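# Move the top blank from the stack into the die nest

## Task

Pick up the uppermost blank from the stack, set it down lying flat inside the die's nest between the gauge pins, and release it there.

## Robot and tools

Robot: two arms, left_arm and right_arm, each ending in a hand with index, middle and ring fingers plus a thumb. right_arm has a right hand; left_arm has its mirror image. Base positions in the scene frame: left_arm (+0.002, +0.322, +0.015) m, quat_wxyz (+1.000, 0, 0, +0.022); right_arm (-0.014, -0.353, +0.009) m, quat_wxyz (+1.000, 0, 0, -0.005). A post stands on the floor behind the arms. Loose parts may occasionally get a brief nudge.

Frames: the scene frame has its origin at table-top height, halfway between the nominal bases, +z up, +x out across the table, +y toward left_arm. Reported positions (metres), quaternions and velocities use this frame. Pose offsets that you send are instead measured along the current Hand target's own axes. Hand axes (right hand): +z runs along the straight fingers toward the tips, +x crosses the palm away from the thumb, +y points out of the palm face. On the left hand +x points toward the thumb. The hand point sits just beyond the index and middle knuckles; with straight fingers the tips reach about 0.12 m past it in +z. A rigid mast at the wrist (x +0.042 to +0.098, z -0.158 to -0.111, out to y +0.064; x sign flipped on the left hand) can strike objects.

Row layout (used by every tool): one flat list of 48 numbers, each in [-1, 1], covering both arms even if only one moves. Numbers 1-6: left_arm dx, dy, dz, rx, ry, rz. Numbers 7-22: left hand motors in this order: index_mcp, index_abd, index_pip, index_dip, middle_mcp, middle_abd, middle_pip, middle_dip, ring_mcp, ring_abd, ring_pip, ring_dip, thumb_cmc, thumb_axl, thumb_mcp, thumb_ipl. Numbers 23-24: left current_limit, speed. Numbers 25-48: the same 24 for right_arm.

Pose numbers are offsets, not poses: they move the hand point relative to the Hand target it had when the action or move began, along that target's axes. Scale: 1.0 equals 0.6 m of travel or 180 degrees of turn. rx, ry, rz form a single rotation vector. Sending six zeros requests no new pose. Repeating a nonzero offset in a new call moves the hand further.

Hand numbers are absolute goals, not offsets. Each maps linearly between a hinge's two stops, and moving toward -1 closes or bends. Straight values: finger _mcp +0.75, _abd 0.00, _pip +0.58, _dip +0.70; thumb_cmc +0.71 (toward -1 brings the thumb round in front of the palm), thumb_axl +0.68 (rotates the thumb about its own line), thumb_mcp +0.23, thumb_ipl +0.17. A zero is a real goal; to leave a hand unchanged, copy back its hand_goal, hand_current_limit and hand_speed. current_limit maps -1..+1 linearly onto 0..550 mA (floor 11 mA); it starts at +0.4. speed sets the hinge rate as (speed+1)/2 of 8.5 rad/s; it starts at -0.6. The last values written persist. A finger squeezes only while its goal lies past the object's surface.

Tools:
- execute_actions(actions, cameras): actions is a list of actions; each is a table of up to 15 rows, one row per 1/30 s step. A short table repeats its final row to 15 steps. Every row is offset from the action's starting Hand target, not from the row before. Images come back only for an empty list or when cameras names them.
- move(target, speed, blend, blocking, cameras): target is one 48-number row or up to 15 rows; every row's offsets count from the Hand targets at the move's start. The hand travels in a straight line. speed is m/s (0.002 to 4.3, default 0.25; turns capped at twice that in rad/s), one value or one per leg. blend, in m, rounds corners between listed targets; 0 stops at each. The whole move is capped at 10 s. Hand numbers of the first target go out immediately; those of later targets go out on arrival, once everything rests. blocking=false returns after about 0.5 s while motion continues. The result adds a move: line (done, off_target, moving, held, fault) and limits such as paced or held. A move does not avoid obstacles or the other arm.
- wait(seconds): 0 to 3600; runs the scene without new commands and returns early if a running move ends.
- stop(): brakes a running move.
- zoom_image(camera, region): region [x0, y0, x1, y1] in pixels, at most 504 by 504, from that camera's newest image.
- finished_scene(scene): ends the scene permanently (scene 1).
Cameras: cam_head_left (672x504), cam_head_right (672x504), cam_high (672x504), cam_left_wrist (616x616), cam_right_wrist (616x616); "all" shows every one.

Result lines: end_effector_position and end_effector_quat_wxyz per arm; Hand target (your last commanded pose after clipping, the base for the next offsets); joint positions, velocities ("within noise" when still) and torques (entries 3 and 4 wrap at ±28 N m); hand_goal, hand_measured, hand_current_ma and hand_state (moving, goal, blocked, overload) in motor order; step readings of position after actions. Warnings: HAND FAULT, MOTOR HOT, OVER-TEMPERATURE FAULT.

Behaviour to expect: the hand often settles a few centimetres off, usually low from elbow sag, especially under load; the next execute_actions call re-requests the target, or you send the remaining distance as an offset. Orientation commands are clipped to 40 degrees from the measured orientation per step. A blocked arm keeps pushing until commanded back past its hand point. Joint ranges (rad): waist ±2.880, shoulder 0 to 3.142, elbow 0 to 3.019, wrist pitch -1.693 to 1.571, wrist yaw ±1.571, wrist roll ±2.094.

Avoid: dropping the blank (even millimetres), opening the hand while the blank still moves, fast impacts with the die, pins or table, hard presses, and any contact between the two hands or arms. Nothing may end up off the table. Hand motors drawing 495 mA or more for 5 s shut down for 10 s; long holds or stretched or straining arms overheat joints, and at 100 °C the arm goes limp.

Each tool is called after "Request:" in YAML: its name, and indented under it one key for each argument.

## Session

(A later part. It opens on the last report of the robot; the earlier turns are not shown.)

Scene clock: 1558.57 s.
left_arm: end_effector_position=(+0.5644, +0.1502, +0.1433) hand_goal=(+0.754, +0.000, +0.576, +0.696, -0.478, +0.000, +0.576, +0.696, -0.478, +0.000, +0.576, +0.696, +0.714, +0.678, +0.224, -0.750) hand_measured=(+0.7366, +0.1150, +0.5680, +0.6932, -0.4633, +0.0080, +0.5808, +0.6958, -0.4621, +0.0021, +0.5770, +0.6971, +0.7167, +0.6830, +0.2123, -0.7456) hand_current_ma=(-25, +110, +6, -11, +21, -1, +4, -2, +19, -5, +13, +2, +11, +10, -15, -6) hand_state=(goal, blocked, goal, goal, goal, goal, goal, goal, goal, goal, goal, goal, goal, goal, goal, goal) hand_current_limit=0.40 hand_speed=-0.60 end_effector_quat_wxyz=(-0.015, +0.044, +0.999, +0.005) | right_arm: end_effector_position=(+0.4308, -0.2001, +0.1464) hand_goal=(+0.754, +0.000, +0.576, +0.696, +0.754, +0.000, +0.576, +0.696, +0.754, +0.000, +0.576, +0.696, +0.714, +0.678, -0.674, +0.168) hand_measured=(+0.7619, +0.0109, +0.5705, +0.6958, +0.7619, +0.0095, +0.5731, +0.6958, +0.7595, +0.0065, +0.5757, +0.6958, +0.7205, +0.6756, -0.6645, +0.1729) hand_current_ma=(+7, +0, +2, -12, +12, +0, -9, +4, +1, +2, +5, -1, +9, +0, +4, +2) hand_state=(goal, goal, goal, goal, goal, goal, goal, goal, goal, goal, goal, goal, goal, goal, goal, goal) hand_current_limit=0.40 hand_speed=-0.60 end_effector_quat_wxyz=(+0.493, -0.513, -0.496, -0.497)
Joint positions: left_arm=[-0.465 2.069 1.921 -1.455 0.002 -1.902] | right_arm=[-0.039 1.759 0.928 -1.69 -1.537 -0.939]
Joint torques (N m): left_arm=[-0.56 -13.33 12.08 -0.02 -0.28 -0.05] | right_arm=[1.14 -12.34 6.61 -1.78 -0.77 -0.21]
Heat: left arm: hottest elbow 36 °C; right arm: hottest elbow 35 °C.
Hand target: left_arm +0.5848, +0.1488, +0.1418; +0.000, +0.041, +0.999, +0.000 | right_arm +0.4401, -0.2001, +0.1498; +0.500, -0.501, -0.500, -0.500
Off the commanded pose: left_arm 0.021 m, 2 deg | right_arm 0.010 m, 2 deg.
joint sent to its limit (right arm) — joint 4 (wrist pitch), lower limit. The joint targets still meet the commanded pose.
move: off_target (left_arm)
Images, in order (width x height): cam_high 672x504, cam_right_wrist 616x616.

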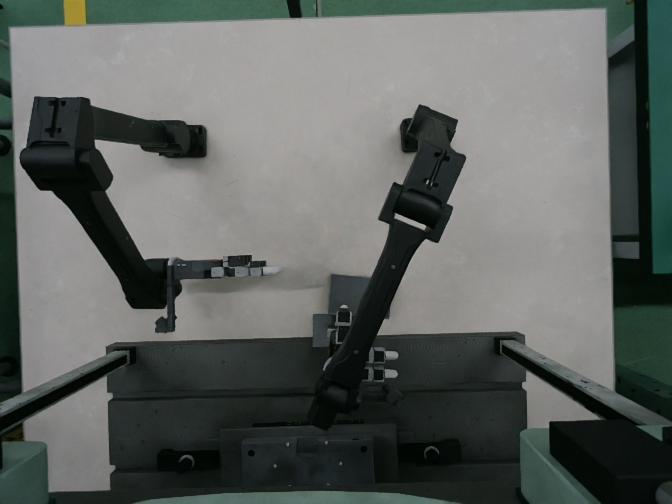

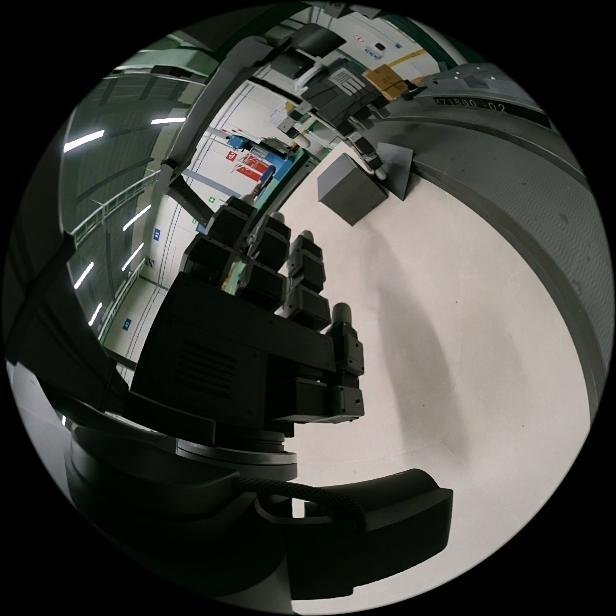

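Request:
move:
  target:
    - [0.0252,0.0013,0.0367,0,0,0,0.753,0.0,0.576,0.696,-0.479,0.0,0.576,0.696,-0.479,0.0,0.576,0.696,0.714,0.678,0.2247,-0.751,0.4,-0.6,0,0,0,0,0,0,0.754,0,0.576,0.696,0.754,0,0.576,0.696,0.754,0,0.576,0.696,0.714,0.678,-0.674,0.168,0.4,-0.6]
    - [-0.0362,0.0063,0.04,0,0,0,0.753,0.0,0.576,0.696,-0.479,0.0,0.576,0.696,-0.479,0.0,0.576,0.696,0.714,0.678,0.2247,-0.751,0.5,-0.6,0,0,0,0,0,0,0.754,0,0.576,0.696,0.754,0,0.576,0.696,0.754,0,0.576,0.696,0.714,0.678,-0.674,0.168,0.4,-0.6]
  cameras: ["cam_right_wrist","cam_high"]
  speed: 0.04

Request:
zoom_image:
  camera: "cam_right_wrist"
  region: [300, 80, 440, 220]

Request:
zoom_image:
  camera: "cam_high"
  region: [300, 270, 420, 390]

Scene clock: 1577.30 s.
left_arm: end_effector_position=(+0.5804, +0.1456, +0.1383) hand_goal=(+0.754, +0.000, +0.576, +0.696, -0.478, +0.000, +0.576, +0.696, -0.478, +0.000, +0.576, +0.696, +0.714, +0.678, +0.224, -0.750) hand_measured=(+0.7137, +0.2864, +0.5526, +0.6856, -0.4633, +0.0080, +0.5821, +0.6958, -0.4621, +0.0021, +0.5770, +0.6971, +0.7167, +0.6820, +0.2123, -0.7466) hand_current_ma=(-62, +362, -16, -19, +17, -3, +10, +0, +19, -2, +8, +0, +14, +14, -19, -7) hand_state=(blocked, blocked, blocked, goal, goal, goal, goal, goal, goal, goal, goal, goal, goal, goal, goal, goal) hand_current_limit=0.50 hand_speed=-0.60 end_effector_quat_wxyz=(-0.010, +0.041, +0.999, -0.001) | right_arm: end_effector_position=(+0.4308, -0.2001, +0.1464) hand_goal=(+0.754, +0.000, +0.576, +0.696, +0.754, +0.000, +0.576, +0.696, +0.754, +0.000, +0.576, +0.696, +0.714, +0.678, -0.674, +0.168) hand_measured=(+0.7619, +0.0095, +0.5693, +0.6971, +0.7619, +0.0095, +0.5744, +0.6958, +0.7595, +0.0065, +0.5744, +0.6958, +0.7205, +0.6777, -0.6645, +0.1729) hand_current_ma=(+10, -1, +9, -6, +12, -3, -5, +7, -1, -8, +5, -9, +10, -3, +10, -2) hand_state=(goal, goal, goal, goal, goal, goal, goal, goal, goal, goal, goal, goal, goal, goal, goal, goal) hand_current_limit=0.40 hand_speed=-0.60 end_effector_quat_wxyz=(+0.493, -0.513, -0.496, -0.497)
Joint positions: left_arm=[-0.459 2.112 1.982 -1.459 0.009 -1.902] | right_arm=[-0.039 1.759 0.928 -1.69 -1.537 -0.939]
Joint torques (N m): left_arm=[0.5 -12.16 11.29 0.94 -0.53 0.12] | right_arm=[0.97 -12.22 6.42 -1.77 -0.76 -0.2]
Heat: left arm: hottest elbow 36 °C; right arm: hottest elbow 35 °C.
Hand target: left_arm +0.6068, +0.1508, +0.1179; +0.000, +0.041, +0.999, +0.000 | right_arm +0.4401, -0.2001, +0.1498; +0.500, -0.501, -0.500, -0.500
Off the commanded pose: left_arm 0.034 m, 1 deg | right_arm 0.010 m, 2 deg.
joint sent to its limit (right arm) — joint 4 (wrist pitch), lower limit. The joint targets still meet the commanded pose.
move: off_target (left_arm); target 2's new numbers were sent with left_arm's hand 0.034 m and 1 deg from that target
Images, in order (width x height): cam_high 672x504, cam_right_wrist 616x616.

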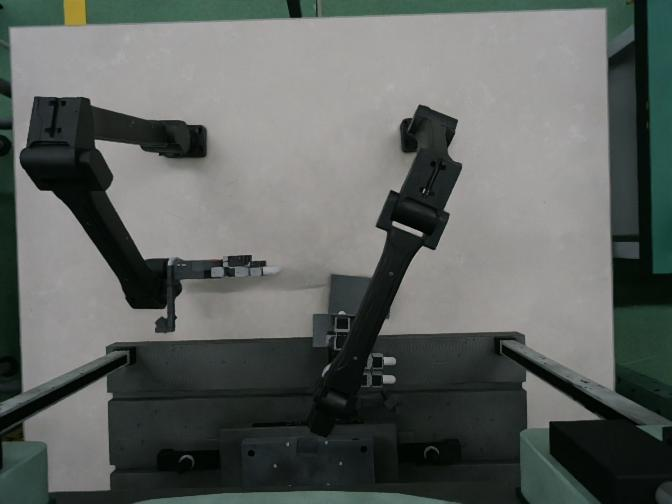

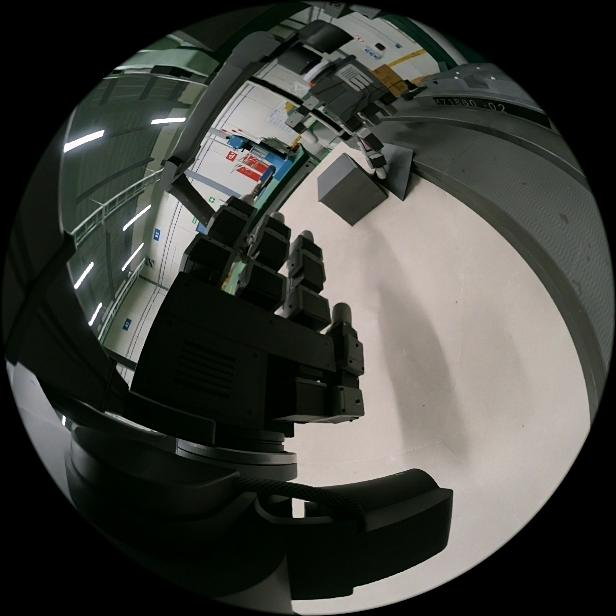

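Scaled by 3.600 from the camera's image (finer frame: 880x880).

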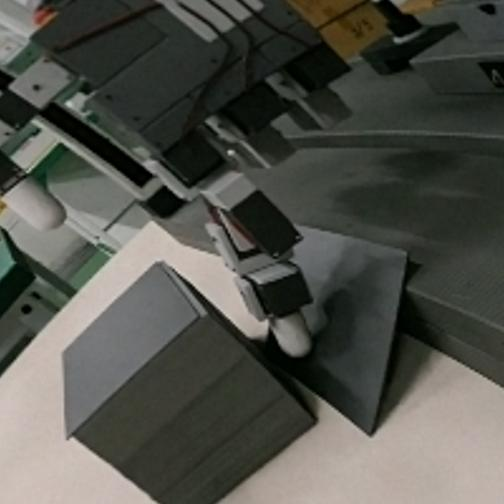

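Scaled by 4.200 from the camera's image (finer frame: 960x720).

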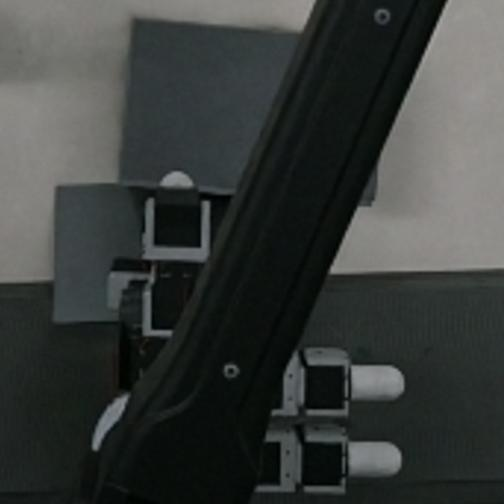

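Request:
move:
  target:
    - [0.0697,-0.0073,-0.0533,0,0,0,0.753,0.0,0.576,0.696,-0.479,0.0,0.576,0.696,-0.479,0.0,0.576,0.696,0.714,0.678,0.2247,-0.751,0.4,-0.6,0,0,0,0,0,0,0.754,0,0.576,0.696,0.754,0,0.576,0.696,0.754,0,0.576,0.696,0.714,0.678,-0.674,0.168,0.4,-0.6]
    - [0.053,-0.006,-0.3033,0,0,0,0.753,0.0,0.576,0.696,-0.479,0.0,0.576,0.696,-0.479,0.0,0.576,0.696,0.714,0.678,0.2247,-0.751,0.4,-0.6,0,0,0,0,0,0,0.754,0,0.576,0.696,0.754,0,0.576,0.696,0.754,0,0.576,0.696,0.714,0.678,-0.674,0.168,0.4,-0.6]
    - [-0.0718,0.0008,-0.3033,0,0,0,-0.479,0.0,0.576,0.696,-0.479,0.0,0.576,0.696,-0.479,0.0,0.576,0.696,0.714,0.678,0.2247,-0.751,0.4,-0.6,0,0,0,0,0,0,0.754,0,0.576,0.696,0.754,0,0.576,0.696,0.754,0,0.576,0.696,0.714,0.678,-0.674,0.168,0.4,-0.6]
  cameras: ["cam_right_wrist","cam_high"]
  speed: [0.08,0.15,0.15]

Request:
zoom_image:
  camera: "cam_right_wrist"
  region: [300, 80, 440, 220]

Request:
zoom_image:
  camera: "cam_high"
  region: [300, 270, 420, 390]

Scene clock: 1661.37 s.
left_arm: end_effector_position=(+0.6392, +0.1461, +0.2746) hand_goal=(-0.478, +0.000, +0.576, +0.696, -0.478, +0.000, +0.576, +0.696, -0.478, +0.000, +0.576, +0.696, +0.714, +0.678, +0.224, -0.750) hand_measured=(-0.4441, +0.0065, +0.5770, +0.6945, -0.4633, +0.0080, +0.5808, +0.6958, -0.4621, +0.0109, +0.5770, +0.6971, +0.7129, +0.6809, +0.2123, -0.7485) hand_current_ma=(+30, +9, +11, -13, +21, +4, +13, -4, +21, -1, +7, +3, +3, +9, -15, -11) hand_state=(blocked, goal, goal, goal, goal, goal, goal, goal, goal, goal, goal, goal, goal, goal, goal, goal) hand_current_limit=0.40 hand_speed=-0.60 end_effector_quat_wxyz=(+0.080, +0.057, +0.995, -0.013) | right_arm: end_effector_position=(+0.4308, -0.2001, +0.1464) hand_goal=(+0.754, +0.000, +0.576, +0.696, +0.754, +0.000, +0.576, +0.696, +0.754, +0.000, +0.576, +0.696, +0.714, +0.678, -0.674, +0.168) hand_measured=(+0.7631, +0.0109, +0.5693, +0.6945, +0.7619, +0.0095, +0.5718, +0.6958, +0.7583, +0.0080, +0.5744, +0.6958, +0.7217, +0.6746, -0.6645, +0.1738) hand_current_ma=(+11, +1, -2, -11, -2, +3, +3, +3, +4, +6, +11, -6, +8, -1, +11, -2) hand_state=(goal, goal, goal, goal, goal, goal, goal, goal, goal, goal, goal, goal, goal, goal, goal, goal) hand_current_limit=0.40 hand_speed=-0.60 end_effector_quat_wxyz=(+0.493, -0.513, -0.496, -0.497)
Joint positions: left_arm=[-0.436 2.181 2.465 -1.695 -0.028 -1.846] | right_arm=[-0.039 1.759 0.928 -1.69 -1.537 -0.939]
Joint torques (N m): left_arm=[-1.2 -16.97 12.77 -0.16 -0.35 0.15] | right_arm=[1.2 -12.16 6.49 -1.8 -0.76 -0.2]
Heat: left arm: hottest elbow 40 °C; right arm: hottest elbow 34 °C.
Hand target: left_arm +0.6497, +0.1478, +0.2998; +0.000, +0.041, +0.999, +0.000 | right_arm +0.4401, -0.2001, +0.1498; +0.500, -0.501, -0.500, -0.500
Off the commanded pose: left_arm 0.027 m, 9 deg | right_arm 0.010 m, 2 deg.
joint sent to its limit (left arm) — joint 4 (wrist pitch), lower limit. The joint targets are off in orientation, not in position.
joint sent to its limit (right arm) — joint 4 (wrist pitch), lower limit. The joint targets still meet the commanded pose.
move: off_target (left_arm); target 3's new numbers were sent with left_arm's hand 0.028 m and 9 deg from that target
Images, in order (width x height): cam_high 672x504, cam_right_wrist 616x616.

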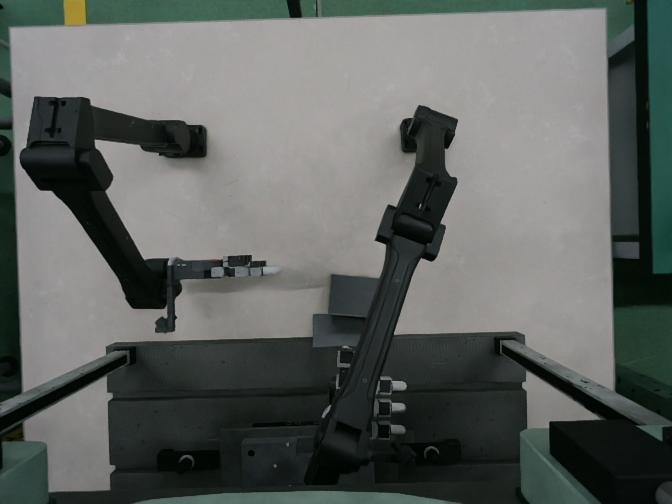

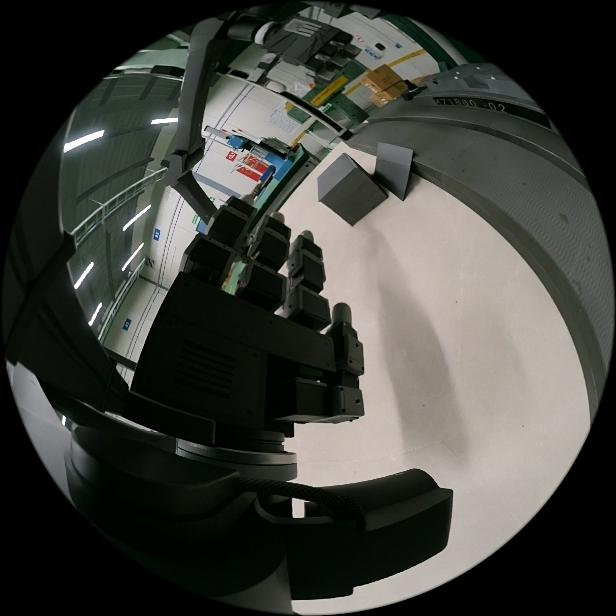

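Scaled by 3.600 from the camera's image (finer frame: 880x880).

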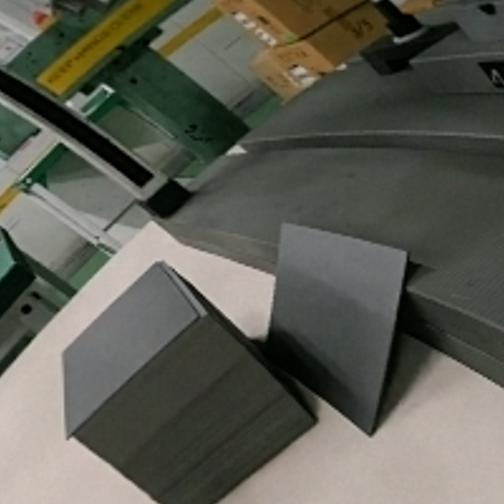

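Scaled by 4.200 from the camera's image (finer frame: 960x720).

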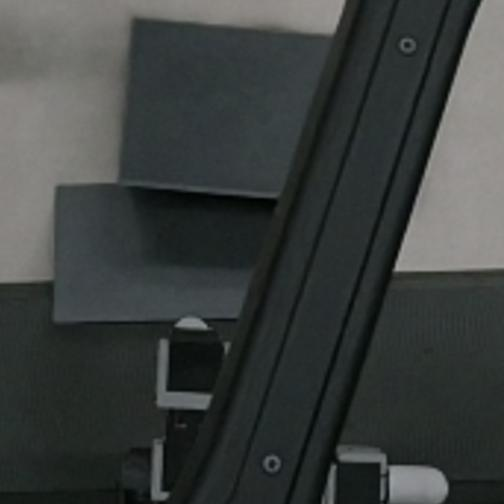

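Request:
move:
  target:
    - [-0.0008,-0.01,0.37,0,0,0,-0.479,0.0,0.576,0.696,-0.479,0.0,0.576,0.696,-0.479,0.0,0.576,0.696,0.714,0.678,0.2247,-0.751,0.4,-0.6,0,0,0,0,0,0,0.754,0,0.576,0.696,0.754,0,0.576,0.696,0.754,0,0.576,0.696,0.714,0.678,-0.674,0.168,0.4,-0.6]
    - [0.1152,-0.0228,0.3867,0,0,0,-0.479,0.0,0.576,0.696,-0.479,0.0,0.576,0.696,-0.479,0.0,0.576,0.696,0.714,0.678,0.2247,-0.751,0.4,-0.6,0,0,0,0,0,0,0.754,0,0.576,0.696,0.754,0,0.576,0.696,0.754,0,0.576,0.696,0.714,0.678,-0.674,0.168,0.4,-0.6]
  cameras: ["cam_right_wrist","cam_high"]
  speed: [0.12,0.05]

Request:
zoom_image:
  camera: "cam_right_wrist"
  region: [300, 80, 440, 220]

Request:
zoom_image:
  camera: "cam_high"
  region: [300, 270, 420, 390]

Scene clock: 1678.87 s.
left_arm: end_effector_position=(+0.5998, +0.1483, +0.0811) hand_goal=(-0.478, +0.000, +0.576, +0.696, -0.478, +0.000, +0.576, +0.696, -0.478, +0.000, +0.576, +0.696, +0.714, +0.678, +0.224, -0.750) hand_measured=(-0.4802, +0.0065, +0.5782, +0.6945, -0.4633, +0.0065, +0.5821, +0.6958, -0.4633, +0.0080, +0.5782, +0.6971, +0.7167, +0.6830, +0.2133, -0.7485) hand_current_ma=(-11, +6, +8, -11, +18, -2, +6, +2, +17, +4, +9, -2, +11, +11, -21, -9) hand_state=(goal, goal, goal, goal, goal, goal, goal, goal, goal, goal, goal, goal, goal, goal, goal, goal) hand_current_limit=0.40 hand_speed=-0.60 end_effector_quat_wxyz=(+0.022, +0.045, +0.999, -0.005) | right_arm: end_effector_position=(+0.4308, -0.2001, +0.1464) hand_goal=(+0.754, +0.000, +0.576, +0.696, +0.754, +0.000, +0.576, +0.696, +0.754, +0.000, +0.576, +0.696, +0.714, +0.678, -0.674, +0.168) hand_measured=(+0.7619, +0.0109, +0.5693, +0.6958, +0.7619, +0.0095, +0.5731, +0.6958, +0.7595, +0.0080, +0.5757, +0.6958, +0.7205, +0.6767, -0.6645, +0.1729) hand_current_ma=(+11, +0, +5, -4, +9, -5, -2, +12, +1, +4, +1, +0, +10, +3, +8, -1) hand_state=(goal, goal, goal, goal, goal, goal, goal, goal, goal, goal, goal, goal, goal, goal, goal, goal) hand_current_limit=0.40 hand_speed=-0.60 end_effector_quat_wxyz=(+0.493, -0.513, -0.496, -0.497)
Joint positions: left_arm=[-0.448 2.146 1.891 -1.272 -0.006 -1.883] | right_arm=[-0.039 1.759 0.928 -1.69 -1.537 -0.939]
Joint torques (N m): left_arm=[-3.19 -16.26 5.65 -0.5 -0.09 -0.37] | right_arm=[1.14 -12.51 6.49 -1.88 -0.76 -0.18]
Heat: left arm: hottest elbow 39 °C; right arm: hottest elbow 34 °C.
Hand target: left_arm +0.5798, +0.1398, +0.0678; +0.000, +0.041, +0.999, +0.000 | right_arm +0.4401, -0.2001, +0.1498; +0.500, -0.501, -0.500, -0.500
Off the commanded pose: left_arm 0.026 m, 3 deg | right_arm 0.010 m, 2 deg.
joint sent to its limit (right arm) — joint 4 (wrist pitch), lower limit. The joint targets still meet the commanded pose.
move: off_target (left_arm)
Images, in order (width x height): cam_high 672x504, cam_right_wrist 616x616.

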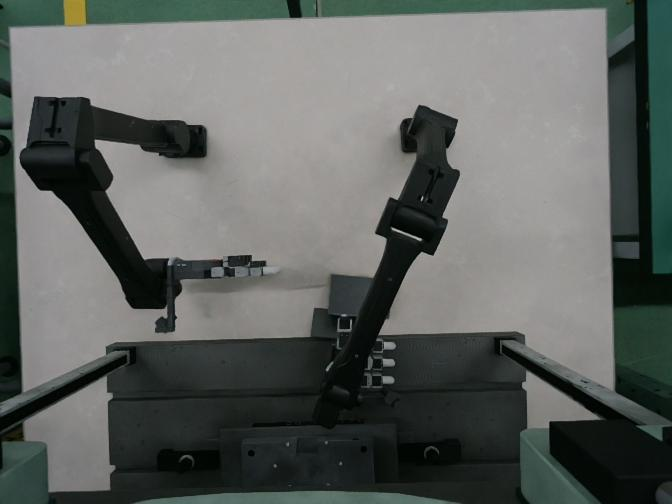

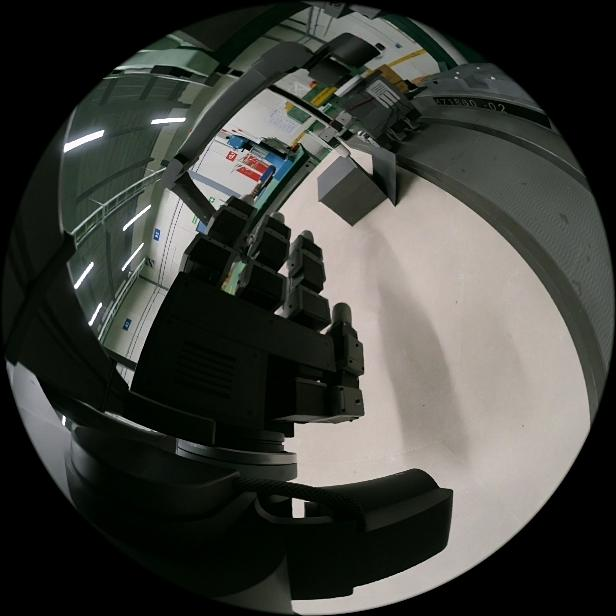

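Scaled by 3.600 from the camera's image (finer frame: 880x880).

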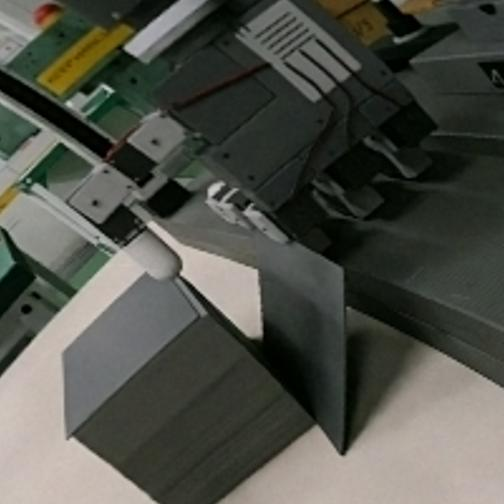

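Scaled by 4.200 from the camera's image (finer frame: 960x720).

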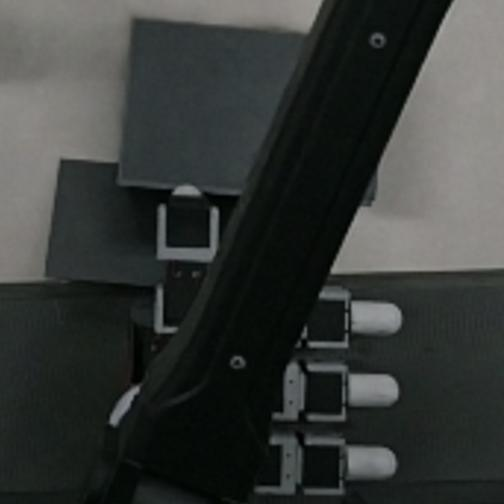

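Request:
move:
  target: [0,0,0,0,0,0,-0.479,0.0,0.576,0.696,-0.479,0.0,0.576,0.696,-0.479,0.0,0.576,0.696,0.714,0.678,0.2247,-0.751,0.4,-0.6,-0.0083,0.1667,0.1017,-0.0219,-0.0109,-0.3074,0.754,0,0.576,0.696,-0.479,0,-0.883,-0.174,-0.479,0,-0.883,-0.174,0.714,0.678,-0.674,0.124,0.4,-0.6]
  cameras: ["all"]
  speed: 0.12

Request:
zoom_image:
  camera: "cam_high"
  region: [270, 260, 390, 380]

Request:
zoom_image:
  camera: "cam_right_wrist"
  region: [200, 80, 500, 380]

Request:
zoom_image:
  camera: "cam_head_right"
  region: [250, 200, 400, 300]

Scene clock: 1734.27 s.
left_arm: end_effector_position=(+0.5998, +0.1483, +0.0811) hand_goal=(-0.478, +0.000, +0.576, +0.696, -0.478, +0.000, +0.576, +0.696, -0.478, +0.000, +0.576, +0.696, +0.714, +0.678, +0.224, -0.750) hand_measured=(-0.4802, +0.0065, +0.5782, +0.6945, -0.4646, +0.0065, +0.5821, +0.6958, -0.4633, +0.0080, +0.5782, +0.6971, +0.7167, +0.6830, +0.2123, -0.7485) hand_current_ma=(-9, +8, +12, -9, +19, -4, +10, -1, +20, +1, +9, +1, +9, +10, -20, -8) hand_state=(goal, goal, goal, goal, goal, goal, goal, goal, goal, goal, goal, goal, goal, goal, goal, goal) hand_current_limit=0.40 hand_speed=-0.60 end_effector_quat_wxyz=(+0.022, +0.045, +0.999, -0.005) | right_arm: end_effector_position=(+0.5242, -0.1508, +0.1404) hand_goal=(+0.754, +0.000, +0.576, +0.696, -0.478, +0.000, -0.882, -0.174, -0.478, +0.000, -0.882, -0.174, +0.714, +0.678, -0.674, +0.124) hand_measured=(+0.7764, +0.0109, +0.5757, +0.6958, -0.4272, +0.0095, -0.7074, -0.1527, -0.4248, +0.0065, -0.7151, -0.1464, +0.7255, +0.6851, -0.6645, +0.1433) hand_current_ma=(+17, -1, +8, +1, +25, +2, +112, +16, +29, +2, +113, +6, +14, +2, +3, +11) hand_state=(blocked, goal, goal, goal, blocked, goal, blocked, blocked, blocked, goal, blocked, blocked, goal, goal, goal, goal) hand_current_limit=0.40 hand_speed=-0.60 end_effector_quat_wxyz=(-0.268, +0.232, +0.668, +0.654)
Joint positions: left_arm=[-0.448 2.146 1.891 -1.272 -0.006 -1.883] | right_arm=[0.064 2.008 1.147 -0.95 -1.57 -1.088]
Joint torques (N m): left_arm=[-2.9 -16.09 5.61 -0.58 -0.06 -0.38] | right_arm=[0.73 -17.85 4.98 -0.43 -1.2 -0.19]
Heat: left arm: hottest elbow 35 °C; right arm: hottest elbow 35 °C.
Hand target: left_arm +0.5798, +0.1398, +0.0678; +0.000, +0.041, +0.999, +0.000 | right_arm +0.5247, -0.1508, +0.1408; -0.268, +0.232, +0.668, +0.654 (not the last commanded pose)
Off the commanded pose: left_arm 0.026 m, 3 deg | right_arm 0.020 m, 10 deg.
joint at its limit (right arm) — joint 5 (wrist yaw), lower limit.
move: held (right_arm; a check stopped the path); limits=held
pose unreachable (right arm): on one or more control steps of this call, first in action 0 (counted from 0), this arm could not follow its commanded pose, so it was not sent that pose on those steps. It may still have moved: this result reports where it is.
cause: moving toward the commanded pose would bring two parts of the arm too close to each other (joints 4 (wrist pitch) to 6 (wrist roll) lie between them).

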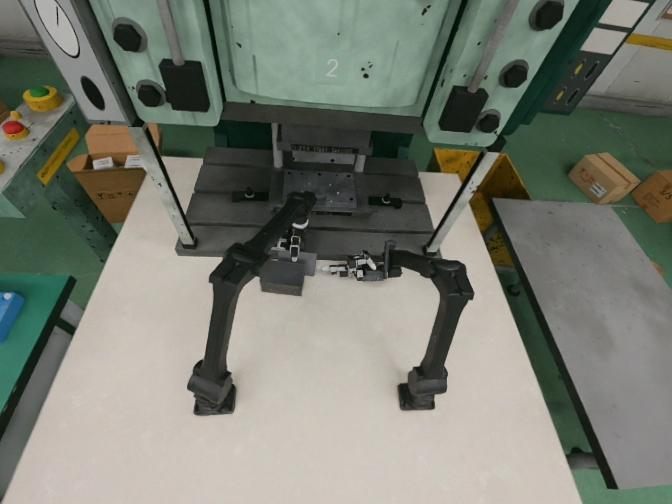

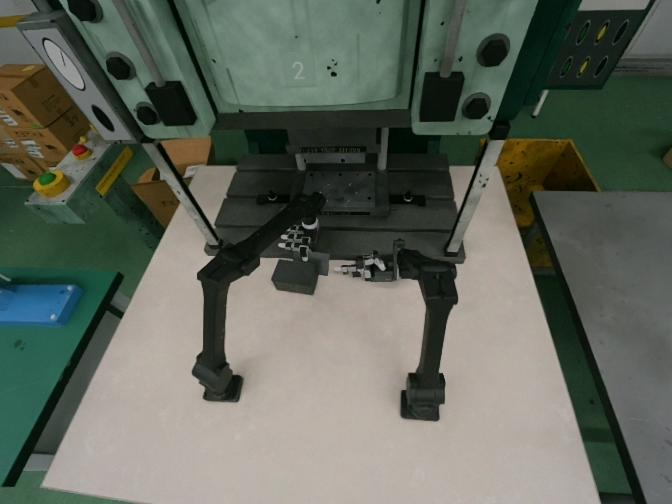

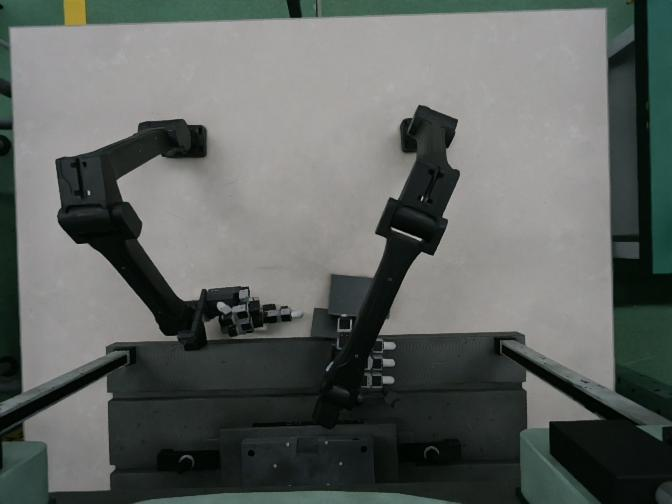

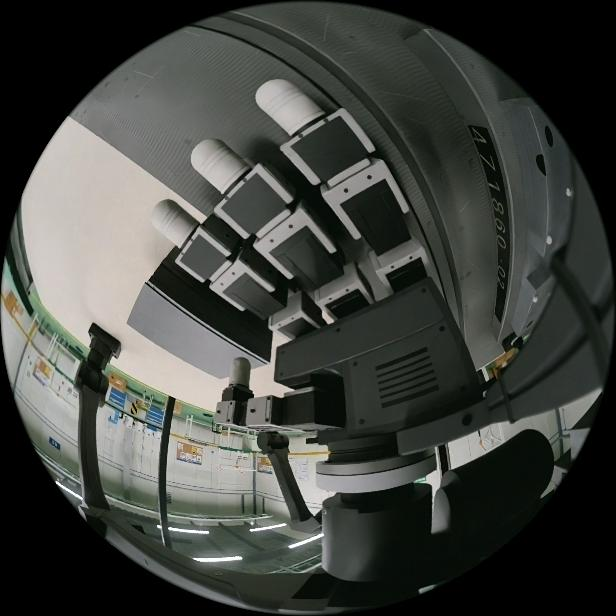

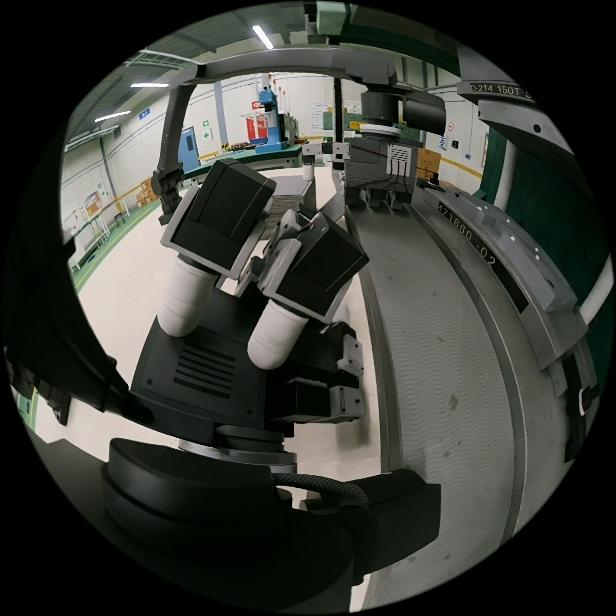

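Scaled by 4.200 from the camera's image (finer frame: 960x720).

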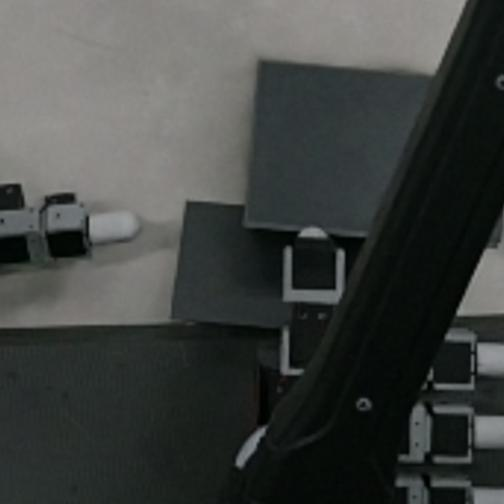

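Scaled by 1.680 from the camera's image (finer frame: 880x880).

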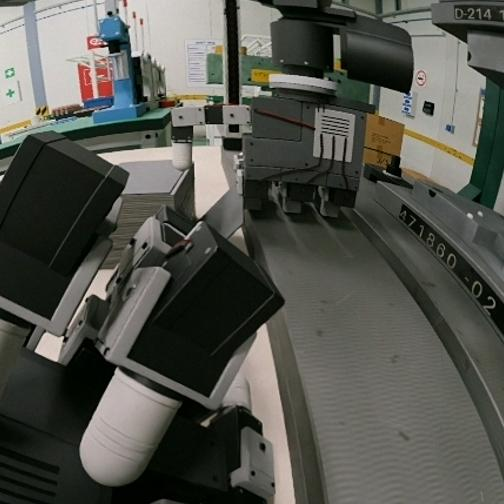

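Scaled by 3.360 from the camera's image (finer frame: 960x720).

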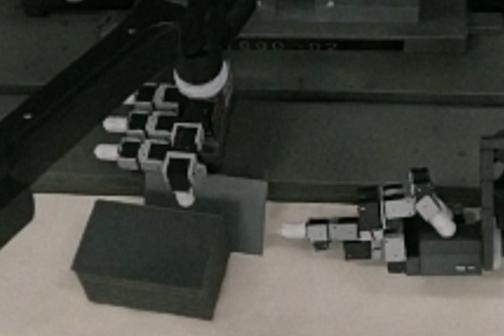

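Request:
zoom_image:
  camera: "cam_right_wrist"
  region: [280, 150, 390, 260]

Scaled by 4.582 from the camera's image (finer frame: 880x880).

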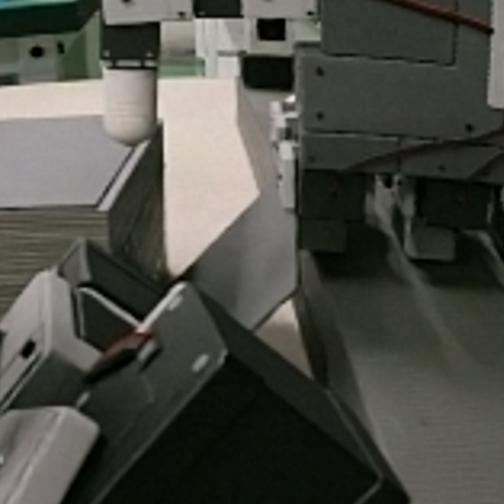

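Request:
zoom_image:
  camera: "cam_head_right"
  region: [270, 235, 350, 305]

Request:
zoom_image:
  camera: "cam_head_left"
  region: [255, 235, 345, 305]

Scaled by 6.300 from the camera's image (finer frame: 960x720).

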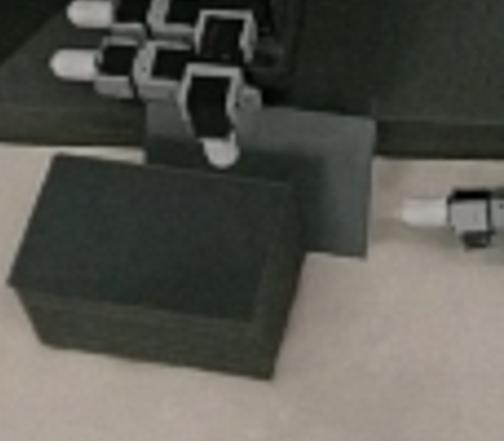

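Scaled by 5.600 from the camera's image (finer frame: 960x720).

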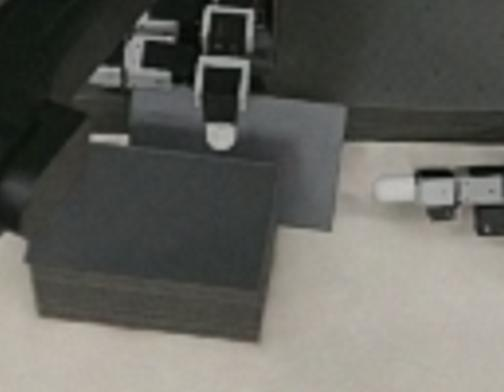

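Request:
execute_actions:
  actions: []
  cameras: ["all"]

Scene clock: 1827.93 s.
left_arm: end_effector_position=(+0.5998, +0.1483, +0.0811) hand_goal=(-0.478, +0.000, +0.576, +0.696, -0.478, +0.000, +0.576, +0.696, -0.478, +0.000, +0.576, +0.696, +0.714, +0.678, +0.224, -0.750) hand_measured=(-0.4802, +0.0065, +0.5782, +0.6945, -0.4646, +0.0065, +0.5808, +0.6958, -0.4633, +0.0095, +0.5782, +0.6958, +0.7167, +0.6820, +0.2123, -0.7494) hand_current_ma=(-14, +7, +7, -10, +20, -6, +8, +2, +16, -1, +11, +2, +12, +16, -17, -8) hand_state=(goal, goal, goal, goal, goal, goal, goal, goal, goal, goal, goal, goal, goal, goal, goal, goal) hand_current_limit=0.40 hand_speed=-0.60 end_effector_quat_wxyz=(+0.022, +0.045, +0.999, -0.005) | right_arm: end_effector_position=(+0.5242, -0.1508, +0.1404) hand_goal=(+0.754, +0.000, +0.576, +0.696, -0.478, +0.000, -0.882, -0.174, -0.478, +0.000, -0.882, -0.174, +0.714, +0.678, -0.674, +0.124) hand_measured=(+0.7764, +0.0109, +0.5770, +0.6958, -0.4284, +0.0095, -0.7074, -0.1515, -0.4236, +0.0065, -0.7151, -0.1464, +0.7267, +0.6841, -0.6645, +0.1424) hand_current_ma=(+15, -6, +4, -5, +23, -1, +112, +17, +32, -3, +111, +12, +11, -7, +6, +8) hand_state=(blocked, goal, goal, goal, blocked, goal, blocked, blocked, blocked, goal, blocked, blocked, goal, goal, goal, goal) hand_current_limit=0.40 hand_speed=-0.60 end_effector_quat_wxyz=(-0.268, +0.232, +0.668, +0.654)
Joint positions: left_arm=[-0.448 2.146 1.891 -1.272 -0.006 -1.883] | right_arm=[0.064 2.008 1.147 -0.95 -1.57 -1.088]
Joint velocities: within noise
Joint torques (N m): left_arm=[-2.9 -15.79 5.63 -0.53 -0.07 -0.37] | right_arm=[0.5 -17.61 4.93 -0.42 -1.21 -0.17]
Heat: left arm: hottest elbow 33 °C; right arm: hottest elbow 33 °C.
Hand target: left_arm +0.5798, +0.1398, +0.0678; +0.000, +0.041, +0.999, +0.000 | right_arm +0.5247, -0.1508, +0.1408; -0.268, +0.232, +0.668, +0.654 (not the last commanded pose)
Off the commanded pose: left_arm 0.026 m, 3 deg | right_arm 0.020 m, 10 deg.

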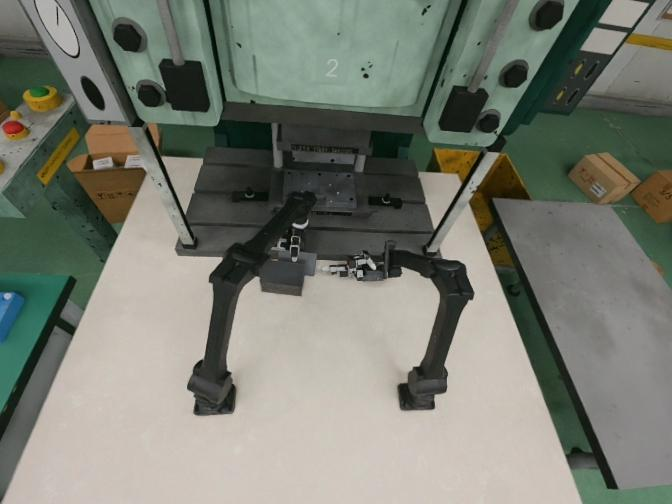

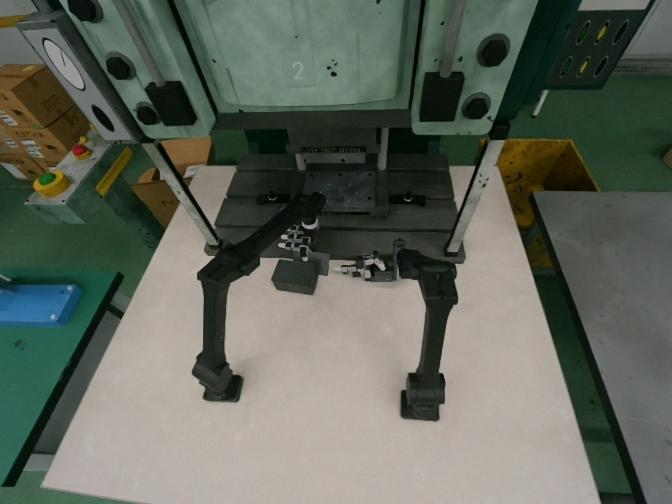

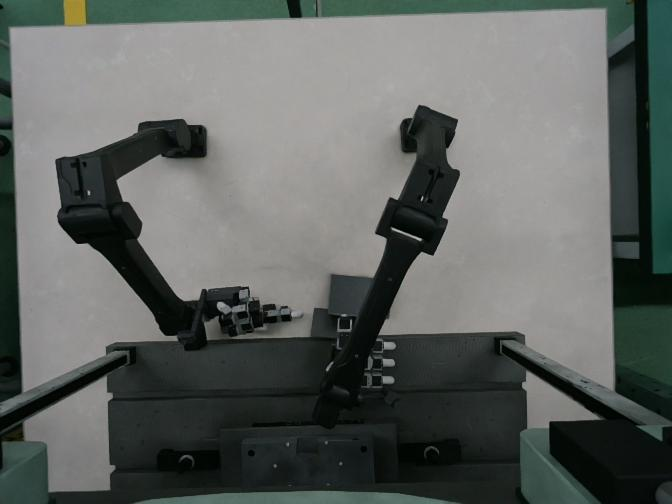

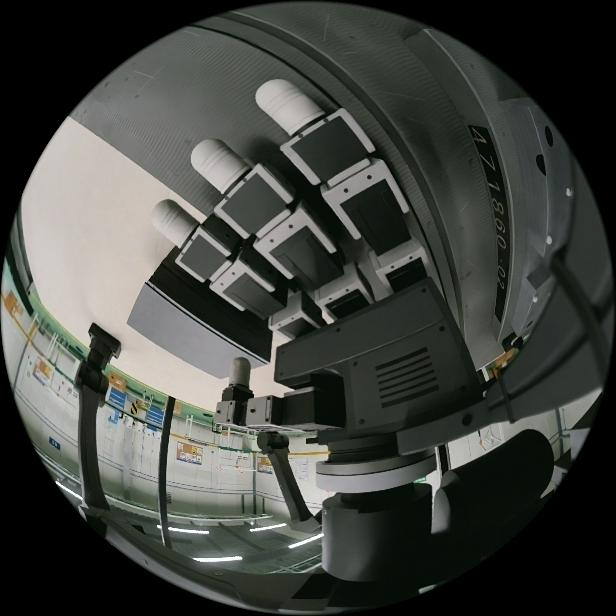

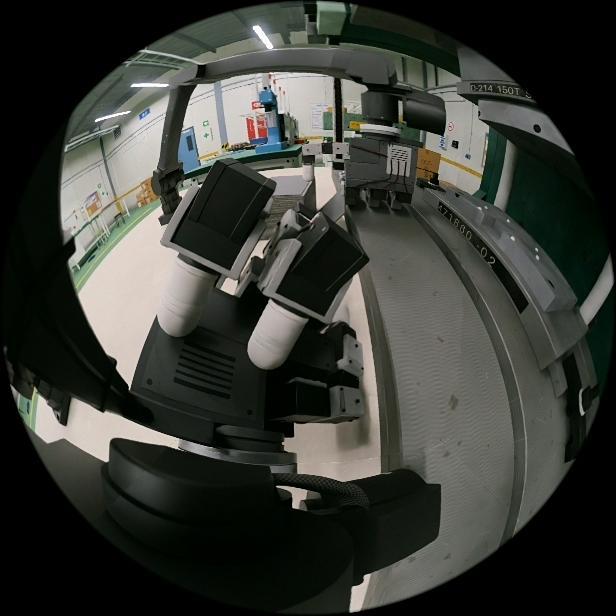

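Request:
zoom_image:
  camera: "cam_head_right"
  region: [270, 235, 390, 325]

Request:
zoom_image:
  camera: "cam_high"
  region: [200, 260, 420, 400]

Request:
zoom_image:
  camera: "cam_right_wrist"
  region: [240, 130, 440, 290]

Scaled by 4.200 from the camera's image (finer frame: 960x720).

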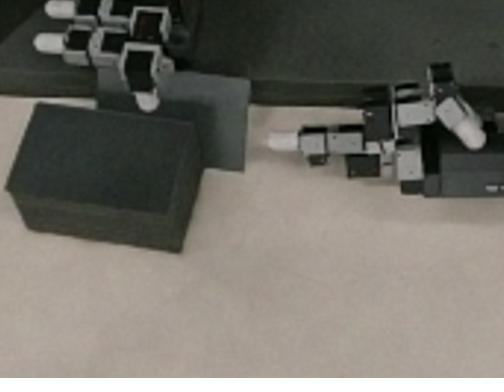

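Scaled by 2.291 from the camera's image (finer frame: 960x720).

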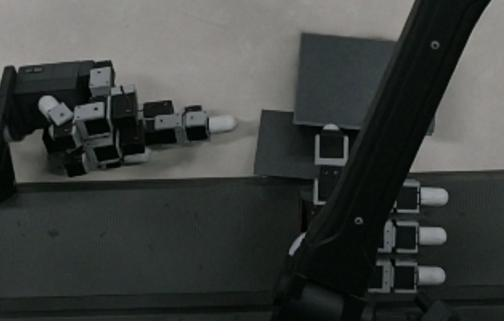

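Scaled by 2.520 from the camera's image (finer frame: 880x880).

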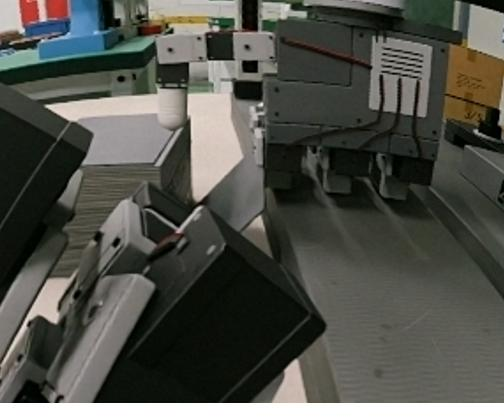

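Request:
move:
  target: [0,0,0,0,0,0,-0.479,0,0.576,0.696,-0.479,0,0.576,0.696,-0.479,0,0.576,0.696,0.714,0.678,0.2247,-0.751,0.4,-0.6,0.0015,-0.0168,0.0107,-0.0272,-0.0332,-0.0247,0.754,0,0.576,0.696,-0.44,0,-0.70,-0.16,-0.44,0,-0.70,-0.16,0.714,0.678,-0.674,0.124,0.4,-0.6]
  speed: 0.08
  cameras: ["cam_head_right","cam_high","cam_right_wrist"]

Scene clock: 1912.70 s.
left_arm: end_effector_position=(+0.5998, +0.1483, +0.0811) hand_goal=(-0.478, +0.000, +0.576, +0.696, -0.478, +0.000, +0.576, +0.696, -0.478, +0.000, +0.576, +0.696, +0.714, +0.678, +0.224, -0.750) hand_measured=(-0.4802, +0.0065, +0.5782, +0.6945, -0.4646, +0.0080, +0.5808, +0.6958, -0.4621, +0.0095, +0.5782, +0.6971, +0.7167, +0.6830, +0.2133, -0.7485) hand_current_ma=(-11, +8, +8, -10, +21, -3, +14, +4, +18, -1, +10, +0, +10, +9, -18, -3) hand_state=(goal, goal, goal, goal, goal, goal, goal, goal, goal, goal, goal, goal, goal, goal, goal, goal) hand_current_limit=0.40 hand_speed=-0.60 end_effector_quat_wxyz=(+0.022, +0.045, +0.999, -0.005) | right_arm: end_effector_position=(+0.5237, -0.1508, +0.1407) hand_goal=(+0.754, +0.000, +0.576, +0.696, -0.440, +0.000, -0.700, -0.160, -0.440, +0.000, -0.700, -0.160, +0.714, +0.678, -0.674, +0.124) hand_measured=(+0.7764, +0.0109, +0.5770, +0.6958, -0.4260, +0.0095, -0.7087, -0.1502, -0.4248, +0.0080, -0.7113, -0.1438, +0.7267, +0.6841, -0.6645, +0.1433) hand_current_ma=(+11, -6, +6, -8, +4, +6, -7, +1, +1, -1, +4, +4, +10, +0, +12, +11) hand_state=(blocked, goal, goal, goal, goal, goal, goal, goal, goal, goal, goal, goal, goal, goal, goal, goal) hand_current_limit=0.40 hand_speed=-0.60 end_effector_quat_wxyz=(-0.265, +0.229, +0.669, +0.655)
Joint positions: left_arm=[-0.448 2.146 1.891 -1.272 -0.006 -1.883] | right_arm=[0.064 2.008 1.146 -0.945 -1.57 -1.094]
Joint torques (N m): left_arm=[-3.37 -16.21 5.64 -0.46 -0.06 -0.38] | right_arm=[0.85 -17.85 4.82 -0.46 -1.2 -0.16]
Heat: left arm: hottest elbow 33 °C; right arm: hottest elbow 33 °C.
Hand target: left_arm +0.5798, +0.1398, +0.0678; +0.000, +0.041, +0.999, +0.000 | right_arm +0.5237, -0.1508, +0.1407; -0.265, +0.230, +0.669, +0.655 (not the last commanded pose)
Off the commanded pose: left_arm 0.026 m, 3 deg | right_arm 0.011 m, 9 deg.
joint at its limit (right arm) — joint 5 (wrist yaw), lower limit.
move: held (right_arm; a check stopped the path); limits=held
pose unreachable (right arm): on one or more control steps of this call, first in action 0 (counted from 0), this arm could not follow its commanded pose, so it was not sent that pose on those steps. It may still have moved: this result reports where it is.
cause: moving toward the commanded pose would bring two parts of the arm too close to each other (joints 4 (wrist pitch) to 6 (wrist roll) lie between them).

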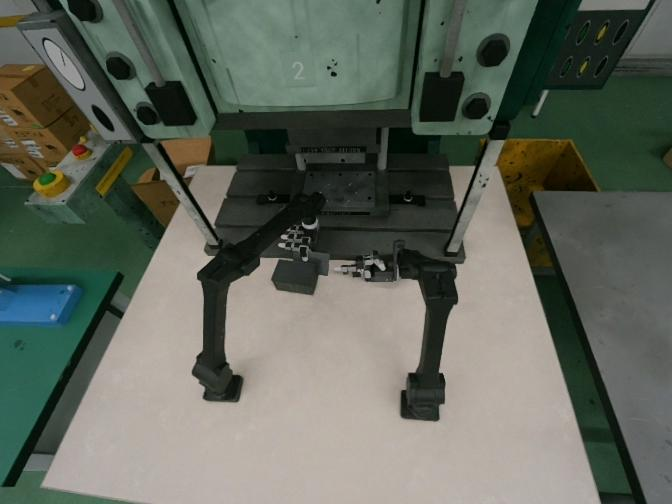

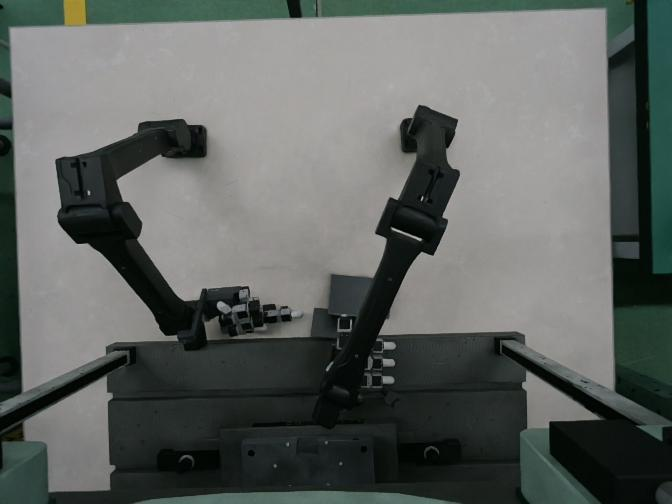

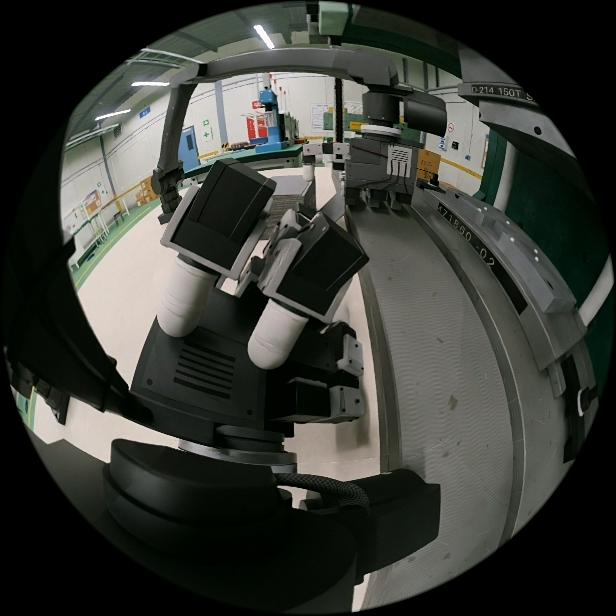

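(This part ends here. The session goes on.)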